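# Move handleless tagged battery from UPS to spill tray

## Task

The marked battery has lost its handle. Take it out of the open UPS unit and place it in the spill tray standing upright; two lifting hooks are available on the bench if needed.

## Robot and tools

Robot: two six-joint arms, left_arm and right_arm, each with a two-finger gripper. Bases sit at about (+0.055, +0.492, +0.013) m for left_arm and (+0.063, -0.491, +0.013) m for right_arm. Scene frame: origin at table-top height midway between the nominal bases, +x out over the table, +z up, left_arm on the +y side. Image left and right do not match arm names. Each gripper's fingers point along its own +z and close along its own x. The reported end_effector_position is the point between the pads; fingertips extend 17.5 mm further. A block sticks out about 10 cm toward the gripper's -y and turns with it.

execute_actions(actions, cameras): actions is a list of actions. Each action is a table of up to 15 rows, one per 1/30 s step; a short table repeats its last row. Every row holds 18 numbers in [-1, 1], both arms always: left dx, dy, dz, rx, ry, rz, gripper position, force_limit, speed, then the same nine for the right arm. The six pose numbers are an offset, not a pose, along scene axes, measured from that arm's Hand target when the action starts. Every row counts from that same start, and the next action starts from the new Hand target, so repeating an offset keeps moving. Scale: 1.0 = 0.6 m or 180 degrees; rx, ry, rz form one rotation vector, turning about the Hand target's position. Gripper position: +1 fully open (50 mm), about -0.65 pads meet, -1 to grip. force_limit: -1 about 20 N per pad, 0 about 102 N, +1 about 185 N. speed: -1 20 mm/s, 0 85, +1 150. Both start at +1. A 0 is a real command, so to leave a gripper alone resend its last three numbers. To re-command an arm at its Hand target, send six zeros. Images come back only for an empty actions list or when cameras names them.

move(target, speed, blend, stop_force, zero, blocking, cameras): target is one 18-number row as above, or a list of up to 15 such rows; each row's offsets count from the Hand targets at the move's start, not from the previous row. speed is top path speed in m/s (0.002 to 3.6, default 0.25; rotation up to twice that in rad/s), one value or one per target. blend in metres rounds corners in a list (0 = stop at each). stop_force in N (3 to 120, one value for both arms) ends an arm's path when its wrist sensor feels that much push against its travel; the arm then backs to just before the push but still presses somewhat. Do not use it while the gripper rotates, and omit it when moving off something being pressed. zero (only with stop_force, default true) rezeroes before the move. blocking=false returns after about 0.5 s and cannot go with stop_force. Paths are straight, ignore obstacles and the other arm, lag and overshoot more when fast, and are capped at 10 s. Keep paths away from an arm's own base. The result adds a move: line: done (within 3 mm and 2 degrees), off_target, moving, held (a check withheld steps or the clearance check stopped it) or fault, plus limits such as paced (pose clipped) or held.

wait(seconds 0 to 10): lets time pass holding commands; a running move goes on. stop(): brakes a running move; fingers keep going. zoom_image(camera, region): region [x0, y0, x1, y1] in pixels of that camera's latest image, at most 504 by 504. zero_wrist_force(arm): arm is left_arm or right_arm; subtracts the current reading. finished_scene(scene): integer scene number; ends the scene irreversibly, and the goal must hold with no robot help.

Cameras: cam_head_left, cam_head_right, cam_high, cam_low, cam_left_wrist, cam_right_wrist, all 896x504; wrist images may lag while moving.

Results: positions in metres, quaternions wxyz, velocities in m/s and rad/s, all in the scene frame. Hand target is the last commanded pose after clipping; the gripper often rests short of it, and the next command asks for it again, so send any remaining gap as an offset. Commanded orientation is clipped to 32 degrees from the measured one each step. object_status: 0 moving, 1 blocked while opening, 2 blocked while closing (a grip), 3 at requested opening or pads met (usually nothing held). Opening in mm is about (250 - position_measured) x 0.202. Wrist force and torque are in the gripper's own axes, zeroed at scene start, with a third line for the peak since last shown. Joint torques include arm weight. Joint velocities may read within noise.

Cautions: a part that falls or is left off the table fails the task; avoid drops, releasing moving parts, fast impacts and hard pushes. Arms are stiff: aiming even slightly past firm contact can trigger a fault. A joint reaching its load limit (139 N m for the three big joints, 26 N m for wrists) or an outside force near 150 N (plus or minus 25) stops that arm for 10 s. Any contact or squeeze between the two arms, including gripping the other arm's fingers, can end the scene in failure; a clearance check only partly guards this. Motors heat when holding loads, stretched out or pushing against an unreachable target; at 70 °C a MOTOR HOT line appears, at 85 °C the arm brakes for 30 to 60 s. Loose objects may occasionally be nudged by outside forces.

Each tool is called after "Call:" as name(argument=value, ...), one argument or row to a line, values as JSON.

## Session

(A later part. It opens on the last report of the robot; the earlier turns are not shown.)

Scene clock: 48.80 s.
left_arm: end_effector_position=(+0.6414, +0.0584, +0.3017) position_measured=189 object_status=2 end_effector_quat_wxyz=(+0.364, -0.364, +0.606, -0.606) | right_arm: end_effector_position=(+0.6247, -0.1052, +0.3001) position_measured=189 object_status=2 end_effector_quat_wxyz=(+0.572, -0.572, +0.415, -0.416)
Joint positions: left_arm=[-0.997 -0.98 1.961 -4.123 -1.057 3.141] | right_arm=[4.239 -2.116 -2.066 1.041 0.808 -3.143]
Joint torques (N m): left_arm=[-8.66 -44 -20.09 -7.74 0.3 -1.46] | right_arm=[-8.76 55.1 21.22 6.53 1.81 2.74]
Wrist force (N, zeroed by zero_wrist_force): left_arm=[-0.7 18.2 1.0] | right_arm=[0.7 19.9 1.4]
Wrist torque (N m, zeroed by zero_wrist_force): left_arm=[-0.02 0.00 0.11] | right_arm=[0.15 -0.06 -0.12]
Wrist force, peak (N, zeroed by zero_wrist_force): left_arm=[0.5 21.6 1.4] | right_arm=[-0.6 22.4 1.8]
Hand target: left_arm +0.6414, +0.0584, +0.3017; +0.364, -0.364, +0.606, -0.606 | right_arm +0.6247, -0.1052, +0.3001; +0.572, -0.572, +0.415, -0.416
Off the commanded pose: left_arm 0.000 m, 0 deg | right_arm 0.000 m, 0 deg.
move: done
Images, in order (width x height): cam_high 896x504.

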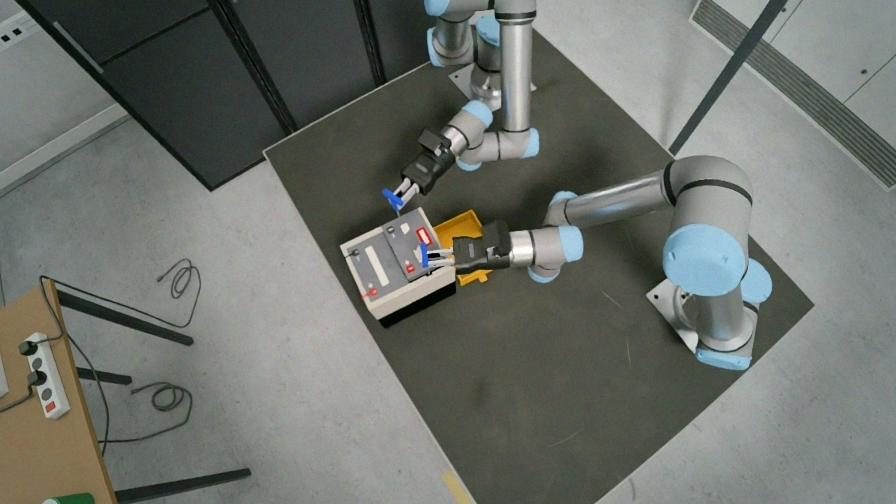

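Call:
move(
  target=[
    [0, 0, 0.1833, 0, 0, 0, -1, 0.3, -0.3, 0, 0, 0.1833, 0, 0, 0, -1, 0.3, -0.3],
    [-0.25, 0.0103, 0.1833, 0, 0, 0, -1, 0.3, -0.3, -0.25, 0.0103, 0.1833, 0, 0, 0, -1, 0.3, -0.3],
    [-0.25, 0.0103, -0.14, 0, 0, 0, -1, 0.3, -0.3, -0.25, 0.0103, -0.14, 0, 0, 0, -1, 0.3, -0.3],
  ],
  blend=[0.008, 0.012, 0],
  speed=[0.1, 0.12, 0.1],
  cameras=["cam_high", "cam_head_left", "cam_head_right", "cam_low"],
)

Call:
zoom_image(
  camera="cam_high",
  region=[420, 180, 540, 300],
)

Call:
zoom_image(
  camera="cam_head_right",
  region=[360, 170, 470, 270],
)

Call:
zoom_image(
  camera="cam_head_left",
  region=[360, 170, 470, 270],
)

Scene clock: 55.50 s.
left_arm: end_effector_position=(+0.4914, +0.0646, +0.2178) position_measured=189 object_status=2 end_effector_quat_wxyz=(+0.364, -0.364, +0.606, -0.606) | right_arm: end_effector_position=(+0.4748, -0.0990, +0.2161) position_measured=189 object_status=2 end_effector_quat_wxyz=(+0.572, -0.572, +0.415, -0.416)
Joint positions: left_arm=[-1.339 -0.882 2.263 -4.523 -0.715 3.141] | right_arm=[4.631 -2.257 -2.307 1.423 0.416 -3.144]
Joint torques (N m): left_arm=[0.88 -35.7 -0.26 -4.85 -0.41 -0.64] | right_arm=[-0.87 40.25 -2.18 2.1 2.3 1.55]
Wrist force (N, zeroed by zero_wrist_force): left_arm=[0.9 19.0 1.5] | right_arm=[-0.9 19.9 2.0]
Wrist torque (N m, zeroed by zero_wrist_force): left_arm=[0.06 0.02 -0.17] | right_arm=[0.19 0.00 0.02]
Wrist force, peak (N, zeroed by zero_wrist_force): left_arm=[2.1 23.2 0.7] | right_arm=[-1.5 24.3 2.0]
Hand target: left_arm +0.4914, +0.0646, +0.2177; +0.364, -0.364, +0.606, -0.606 | right_arm +0.4747, -0.0990, +0.2161; +0.572, -0.572, +0.415, -0.416
Off the commanded pose: left_arm 0.000 m, 0 deg | right_arm 0.000 m, 0 deg.
move: done
Images, in order (width x height): cam_head_left 896x504, cam_head_right 896x504, cam_high 896x504, cam_low 896x504.

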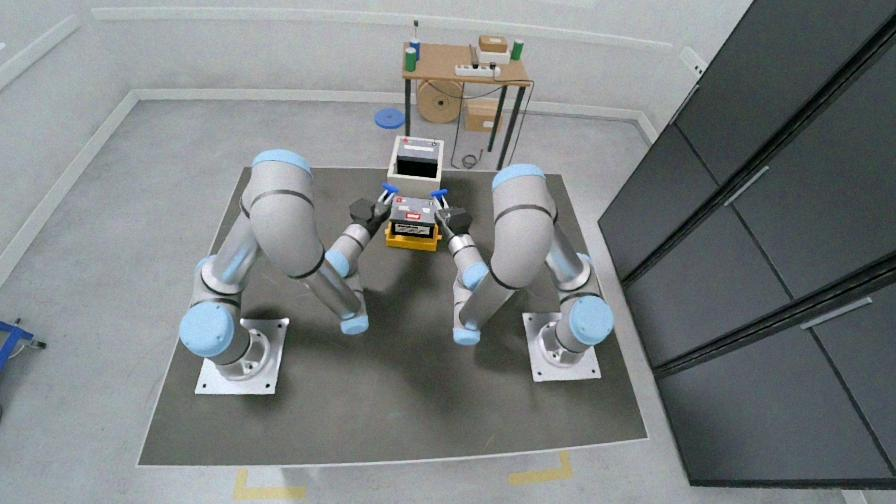

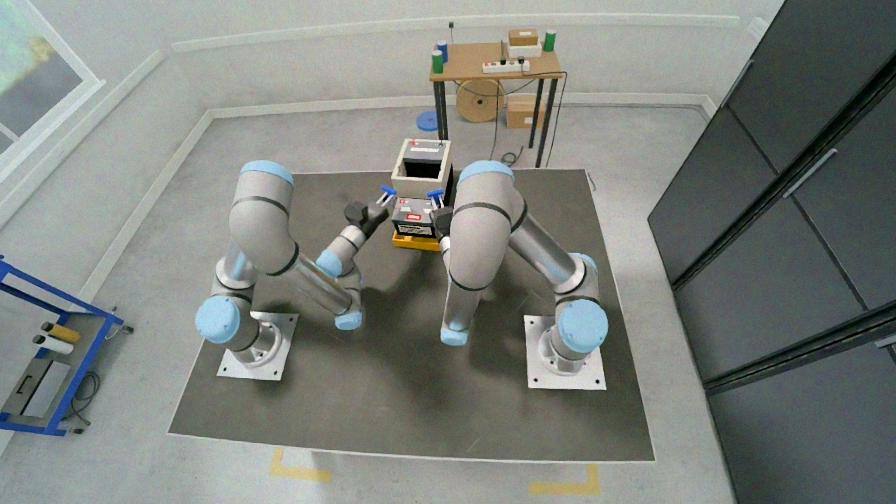

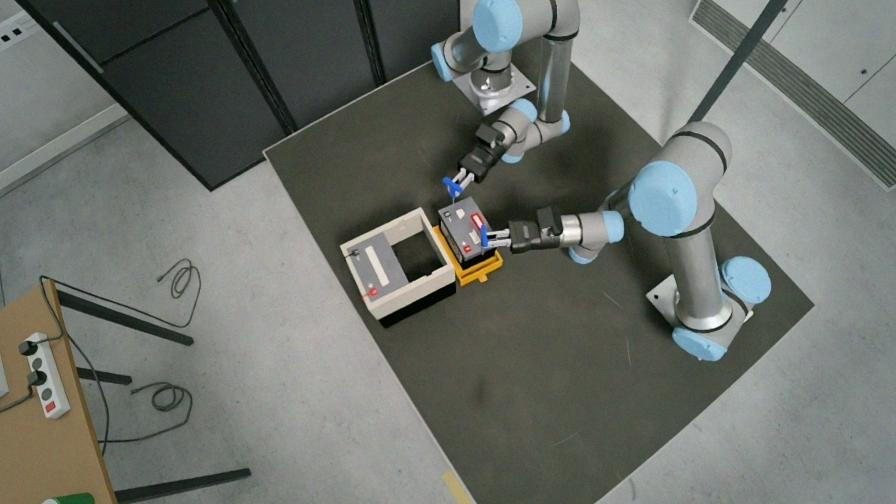

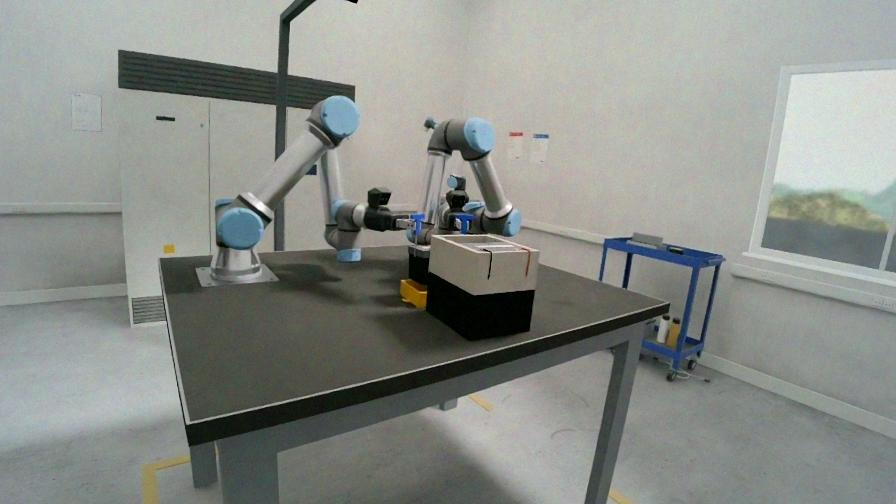

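Scaled by 4.200.

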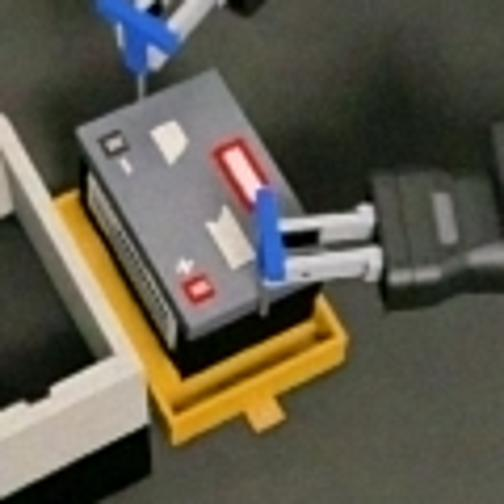

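Scaled by 4.582.

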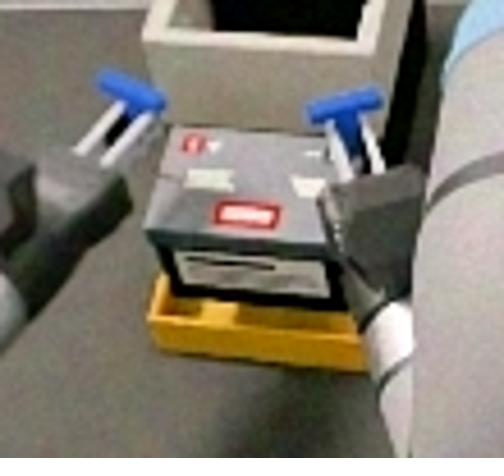

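Scaled by 4.582.

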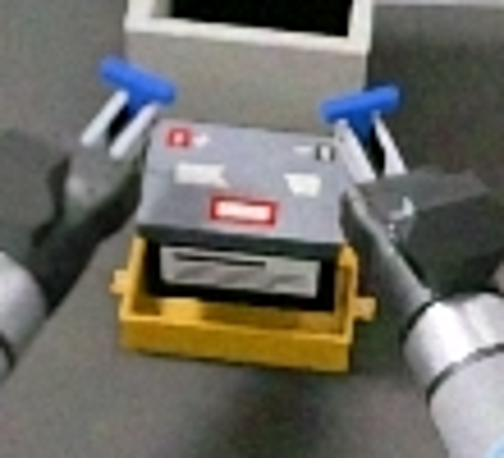

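Call:
move(
  target=[
    [0.005, 0, 0, 0, 0, 0, -1, 0.3, -0.3, 0.005, 0, 0, 0, 0, 0, -1, 0.3, -0.3],
    [0.005, 0, -0.08, 0, 0, 0, -1, 0.3, -0.3, 0.005, 0, -0.08, 0, 0, 0, -1, 0.3, -0.3],
    [0.005, 0, -0.11, 0, 0, 0, -1, 0.3, -0.3, 0.005, 0, -0.11, 0, 0, 0, -1, 0.3, -0.3],
  ],
  speed=[0.03, 0.04, 0.013],
  stop_force=7,
  cameras=["cam_high", "cam_head_left", "cam_head_right"],
)

Call:
zoom_image(
  camera="cam_high",
  region=[420, 180, 540, 300],
)

Call:
zoom_image(
  camera="cam_head_left",
  region=[360, 170, 470, 270],
)

Scene clock: 61.93 s.
left_arm: end_effector_position=(+0.4944, +0.0646, +0.1642) position_measured=189 object_status=2 end_effector_quat_wxyz=(+0.364, -0.364, +0.606, -0.606) | right_arm: end_effector_position=(+0.4777, -0.0990, +0.1633) position_measured=189 object_status=2 end_effector_quat_wxyz=(+0.572, -0.572, +0.415, -0.416)
Joint positions: left_arm=[-1.331 -0.721 2.224 -4.644 -0.724 3.141] | right_arm=[4.622 -2.421 -2.267 1.548 0.425 -3.143]
Joint torques (N m): left_arm=[-9.64 -53.06 4.73 -6.41 0.23 0.49] | right_arm=[7.63 56.51 -6.33 4.15 -0.74 -2.3]
Wrist force (N, zeroed by zero_wrist_force): left_arm=[1.7 15.8 0.8] | right_arm=[-1.4 20.1 1.8]
Wrist torque (N m, zeroed by zero_wrist_force): left_arm=[0.05 0.03 -0.21] | right_arm=[0.23 -0.02 0.02]
Wrist force, peak (N, zeroed by zero_wrist_force): left_arm=[1.7 20.1 1.7] | right_arm=[-2.1 21.1 2.1]
Hand target: left_arm +0.4944, +0.0646, +0.1642; +0.364, -0.364, +0.606, -0.606 (not the last commanded pose) | right_arm +0.4777, -0.0990, +0.1633; +0.572, -0.572, +0.415, -0.416 (not the last commanded pose)
Off the commanded pose: left_arm 0.013 m, 0 deg | right_arm 0.013 m, 0 deg.
move: contact (left_arm, right_arm); path passed 2 of 3 targets
Images, in order (width x height): cam_head_left 896x504, cam_head_right 896x504, cam_high 896x504.

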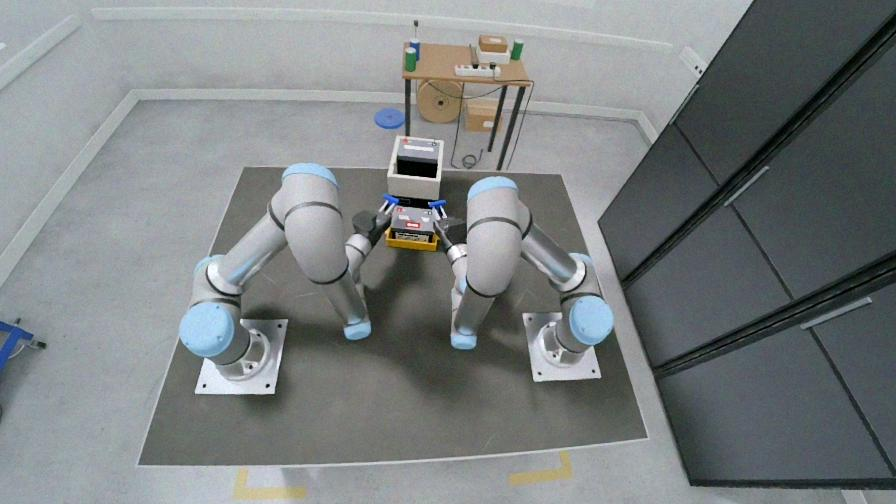

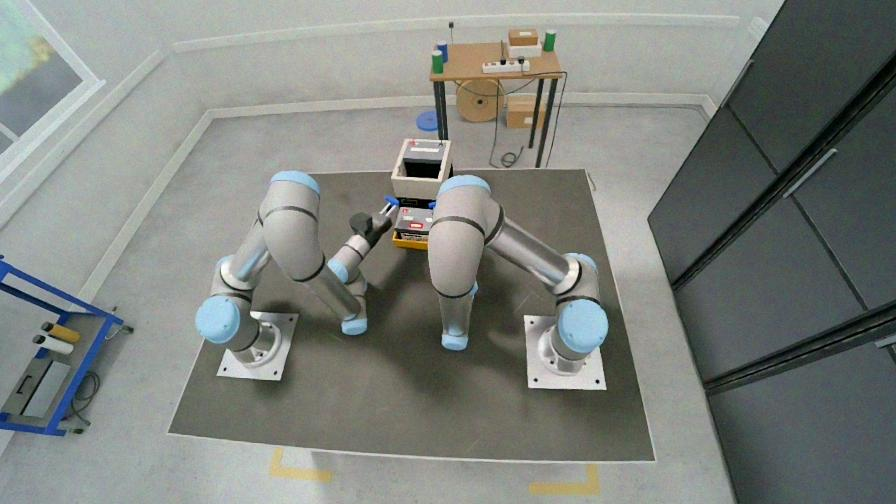

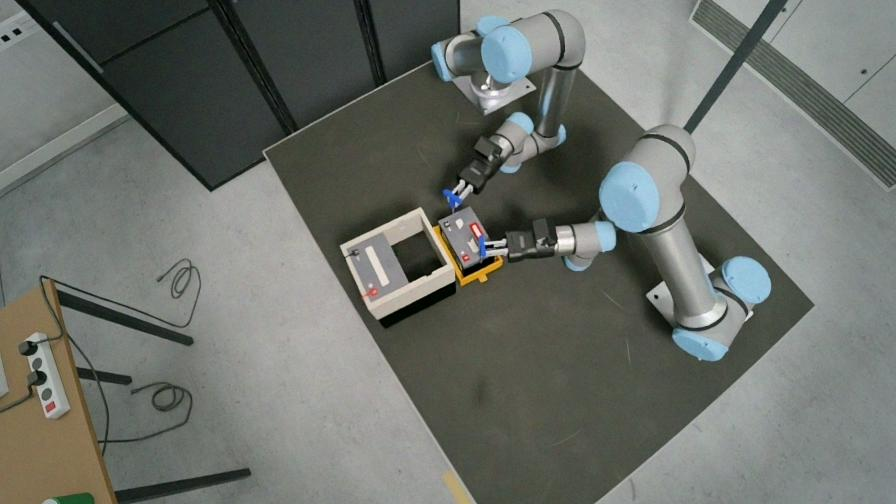

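Scaled by 4.200.

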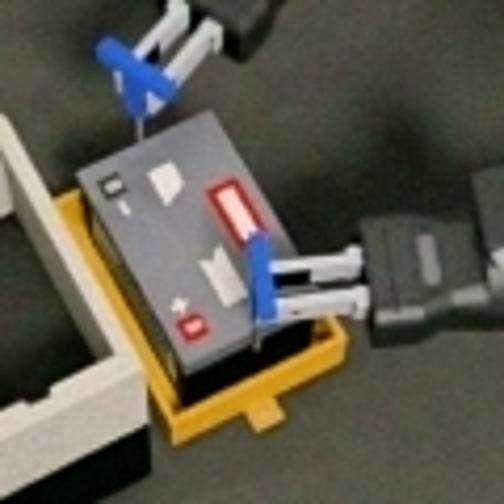

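Scaled by 4.582.

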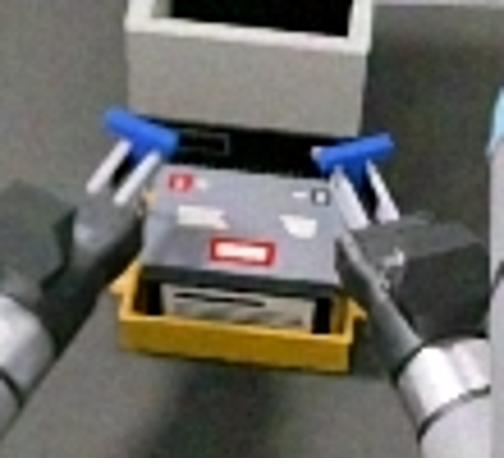

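Call:
move(
  target=[0, 0, -0.0083, 0, 0, 0, -1, 0.3, -0.3, 0, 0, -0.0083, 0, 0, 0, -1, 0.3, -0.3],
  speed=0.012,
)

Scene clock: 63.17 s.
left_arm: end_effector_position=(+0.4944, +0.0646, +0.1591) position_measured=189 object_status=2 end_effector_quat_wxyz=(+0.364, -0.364, +0.606, -0.606) | right_arm: end_effector_position=(+0.4777, -0.0990, +0.1583) position_measured=189 object_status=2 end_effector_quat_wxyz=(+0.572, -0.572, +0.415, -0.416)
Joint positions: left_arm=[-1.331 -0.706 2.22 -4.655 -0.724 3.141] | right_arm=[4.622 -2.437 -2.263 1.559 0.425 -3.143]
Joint torques (N m): left_arm=[-9.32 -45.86 -7.8 -1.1 0.27 -0.89] | right_arm=[8.54 48.07 6.8 0.54 -1.19 -0.1]
Wrist force (N, zeroed by zero_wrist_force): left_arm=[-0.7 0.6 0.6] | right_arm=[0.9 -0.3 1.2]
Wrist torque (N m, zeroed by zero_wrist_force): left_arm=[0.16 0.05 -0.11] | right_arm=[0.16 -0.14 -0.02]
Wrist force, peak (N, zeroed by zero_wrist_force): left_arm=[1.5 16.1 0.6] | right_arm=[-1.5 20.1 2.0]
Hand target: left_arm +0.4944, +0.0646, +0.1592; +0.364, -0.364, +0.606, -0.606 | right_arm +0.4777, -0.0990, +0.1583; +0.572, -0.572, +0.415, -0.416
Off the commanded pose: left_arm 0.000 m, 0 deg | right_arm 0.000 m, 0 deg.
move: done

Call:
move(
  target=[0.002, 0.025, 0, 0, 0, 0, -1, 0.3, -0.3, -0.002, -0.025, 0, 0, 0, 0, -1, 0.3, -0.3],
  speed=0.04,
  stop_force=10,
)

Call:
move(
  target=[0, 0.005, 0.18, 0, 0, 0, -1, 0.3, -0.3, 0, -0.005, 0.18, 0, 0, 0, -1, 0.3, -0.3],
  speed=0.12,
  cameras=["cam_high", "cam_head_left", "cam_low"],
)

Call:
zoom_image(
  camera="cam_high",
  region=[420, 180, 540, 300],
)

Call:
zoom_image(
  camera="cam_head_left",
  region=[360, 170, 470, 270],
)

Scene clock: 65.27 s.
left_arm: end_effector_position=(+0.4956, +0.0796, +0.1592) position_measured=189 object_status=2 end_effector_quat_wxyz=(+0.364, -0.364, +0.606, -0.606) | right_arm: end_effector_position=(+0.4765, -0.1140, +0.1583) position_measured=189 object_status=2 end_effector_quat_wxyz=(+0.572, -0.572, +0.415, -0.416)
Joint positions: left_arm=[-1.317 -0.708 2.252 -4.685 -0.738 3.141] | right_arm=[4.62 -2.437 -2.301 1.597 0.427 -3.143]
Joint torques (N m): left_arm=[-10.91 -35.17 -11.8 0.17 2.63 0.83] | right_arm=[-1.64 33.74 12.03 -1.13 -0.15 -2.66]
Wrist force (N, zeroed by zero_wrist_force): left_arm=[2.0 1.3 1.2] | right_arm=[-1.2 0.1 2.1]
Wrist torque (N m, zeroed by zero_wrist_force): left_arm=[0.19 0.01 -0.30] | right_arm=[0.22 -0.17 0.16]
Wrist force, peak (N, zeroed by zero_wrist_force): left_arm=[-1.3 3.1 0.5] | right_arm=[-1.5 0.3 2.4]
Hand target: left_arm +0.4956, +0.0796, +0.1592; +0.364, -0.364, +0.606, -0.606 | right_arm +0.4765, -0.1140, +0.1583; +0.572, -0.572, +0.415, -0.416
Off the commanded pose: left_arm 0.000 m, 0 deg | right_arm 0.000 m, 0 deg.
move: done

Scene clock: 66.63 s.
left_arm: end_effector_position=(+0.4956, +0.0826, +0.2671) position_measured=189 object_status=2 end_effector_quat_wxyz=(+0.364, -0.364, +0.606, -0.606) | right_arm: end_effector_position=(+0.4765, -0.1170, +0.2663) position_measured=189 object_status=2 end_effector_quat_wxyz=(+0.572, -0.572, +0.415, -0.416)
Joint positions: left_arm=[-1.314 -1.042 2.312 -4.411 -0.74 3.141] | right_arm=[4.619 -2.085 -2.364 1.309 0.428 -3.143]
Joint torques (N m): left_arm=[4.9 -39.38 -12 -1.23 -0.85 0] | right_arm=[-5.11 38.83 6.78 1.1 -1.45 -1.71]
Wrist force (N, zeroed by zero_wrist_force): left_arm=[1.9 1.2 1.5] | right_arm=[-1.3 0.4 1.6]
Wrist torque (N m, zeroed by zero_wrist_force): left_arm=[0.16 0.02 -0.19] | right_arm=[0.26 -0.16 0.10]
Wrist force, peak (N, zeroed by zero_wrist_force): left_arm=[1.8 3.5 1.7] | right_arm=[-1.4 2.3 2.2]
Hand target: left_arm +0.4956, +0.0826, +0.2672; +0.364, -0.364, +0.606, -0.606 | right_arm +0.4765, -0.1170, +0.2663; +0.572, -0.572, +0.415, -0.416
Off the commanded pose: left_arm 0.000 m, 0 deg | right_arm 0.000 m, 0 deg.
move: done
Images, in order (width x height): cam_head_left 896x504, cam_high 896x504, cam_low 896x504.

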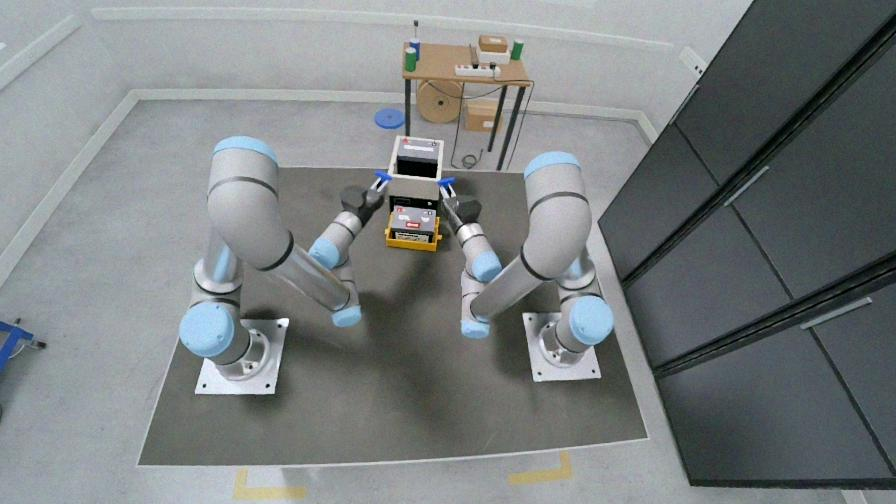

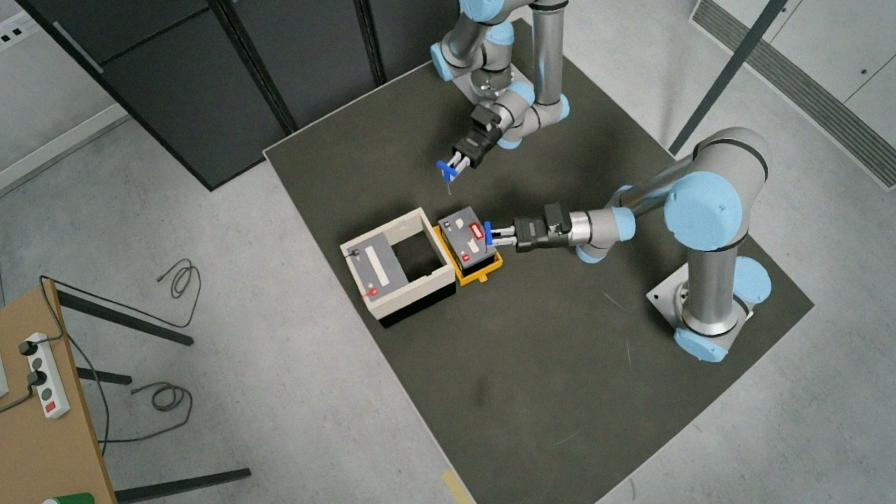

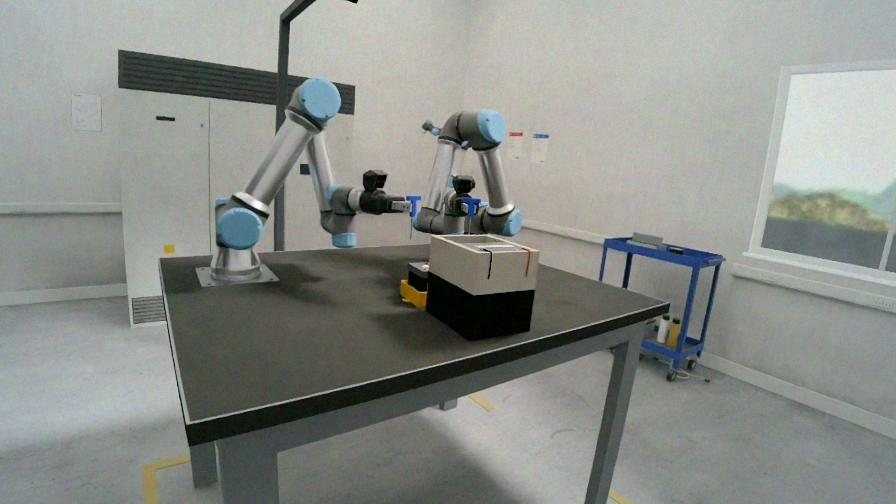

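Scaled by 4.200.

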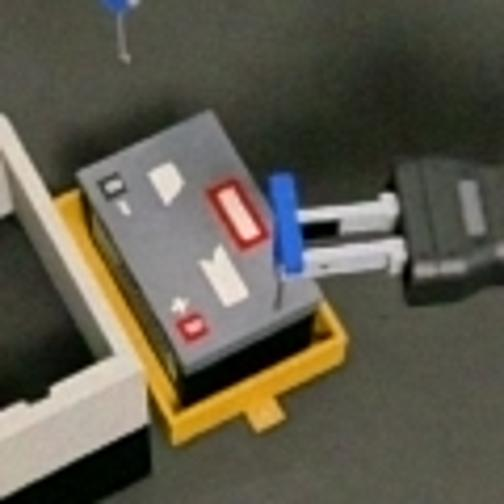

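Scaled by 4.582.

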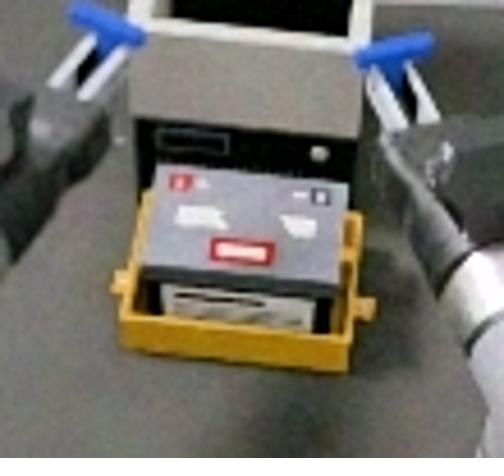

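Battery is upright in the tray, hooks clear.

Call:
finished_scene(
  scene=2,
)

The scene is finished: the task was done.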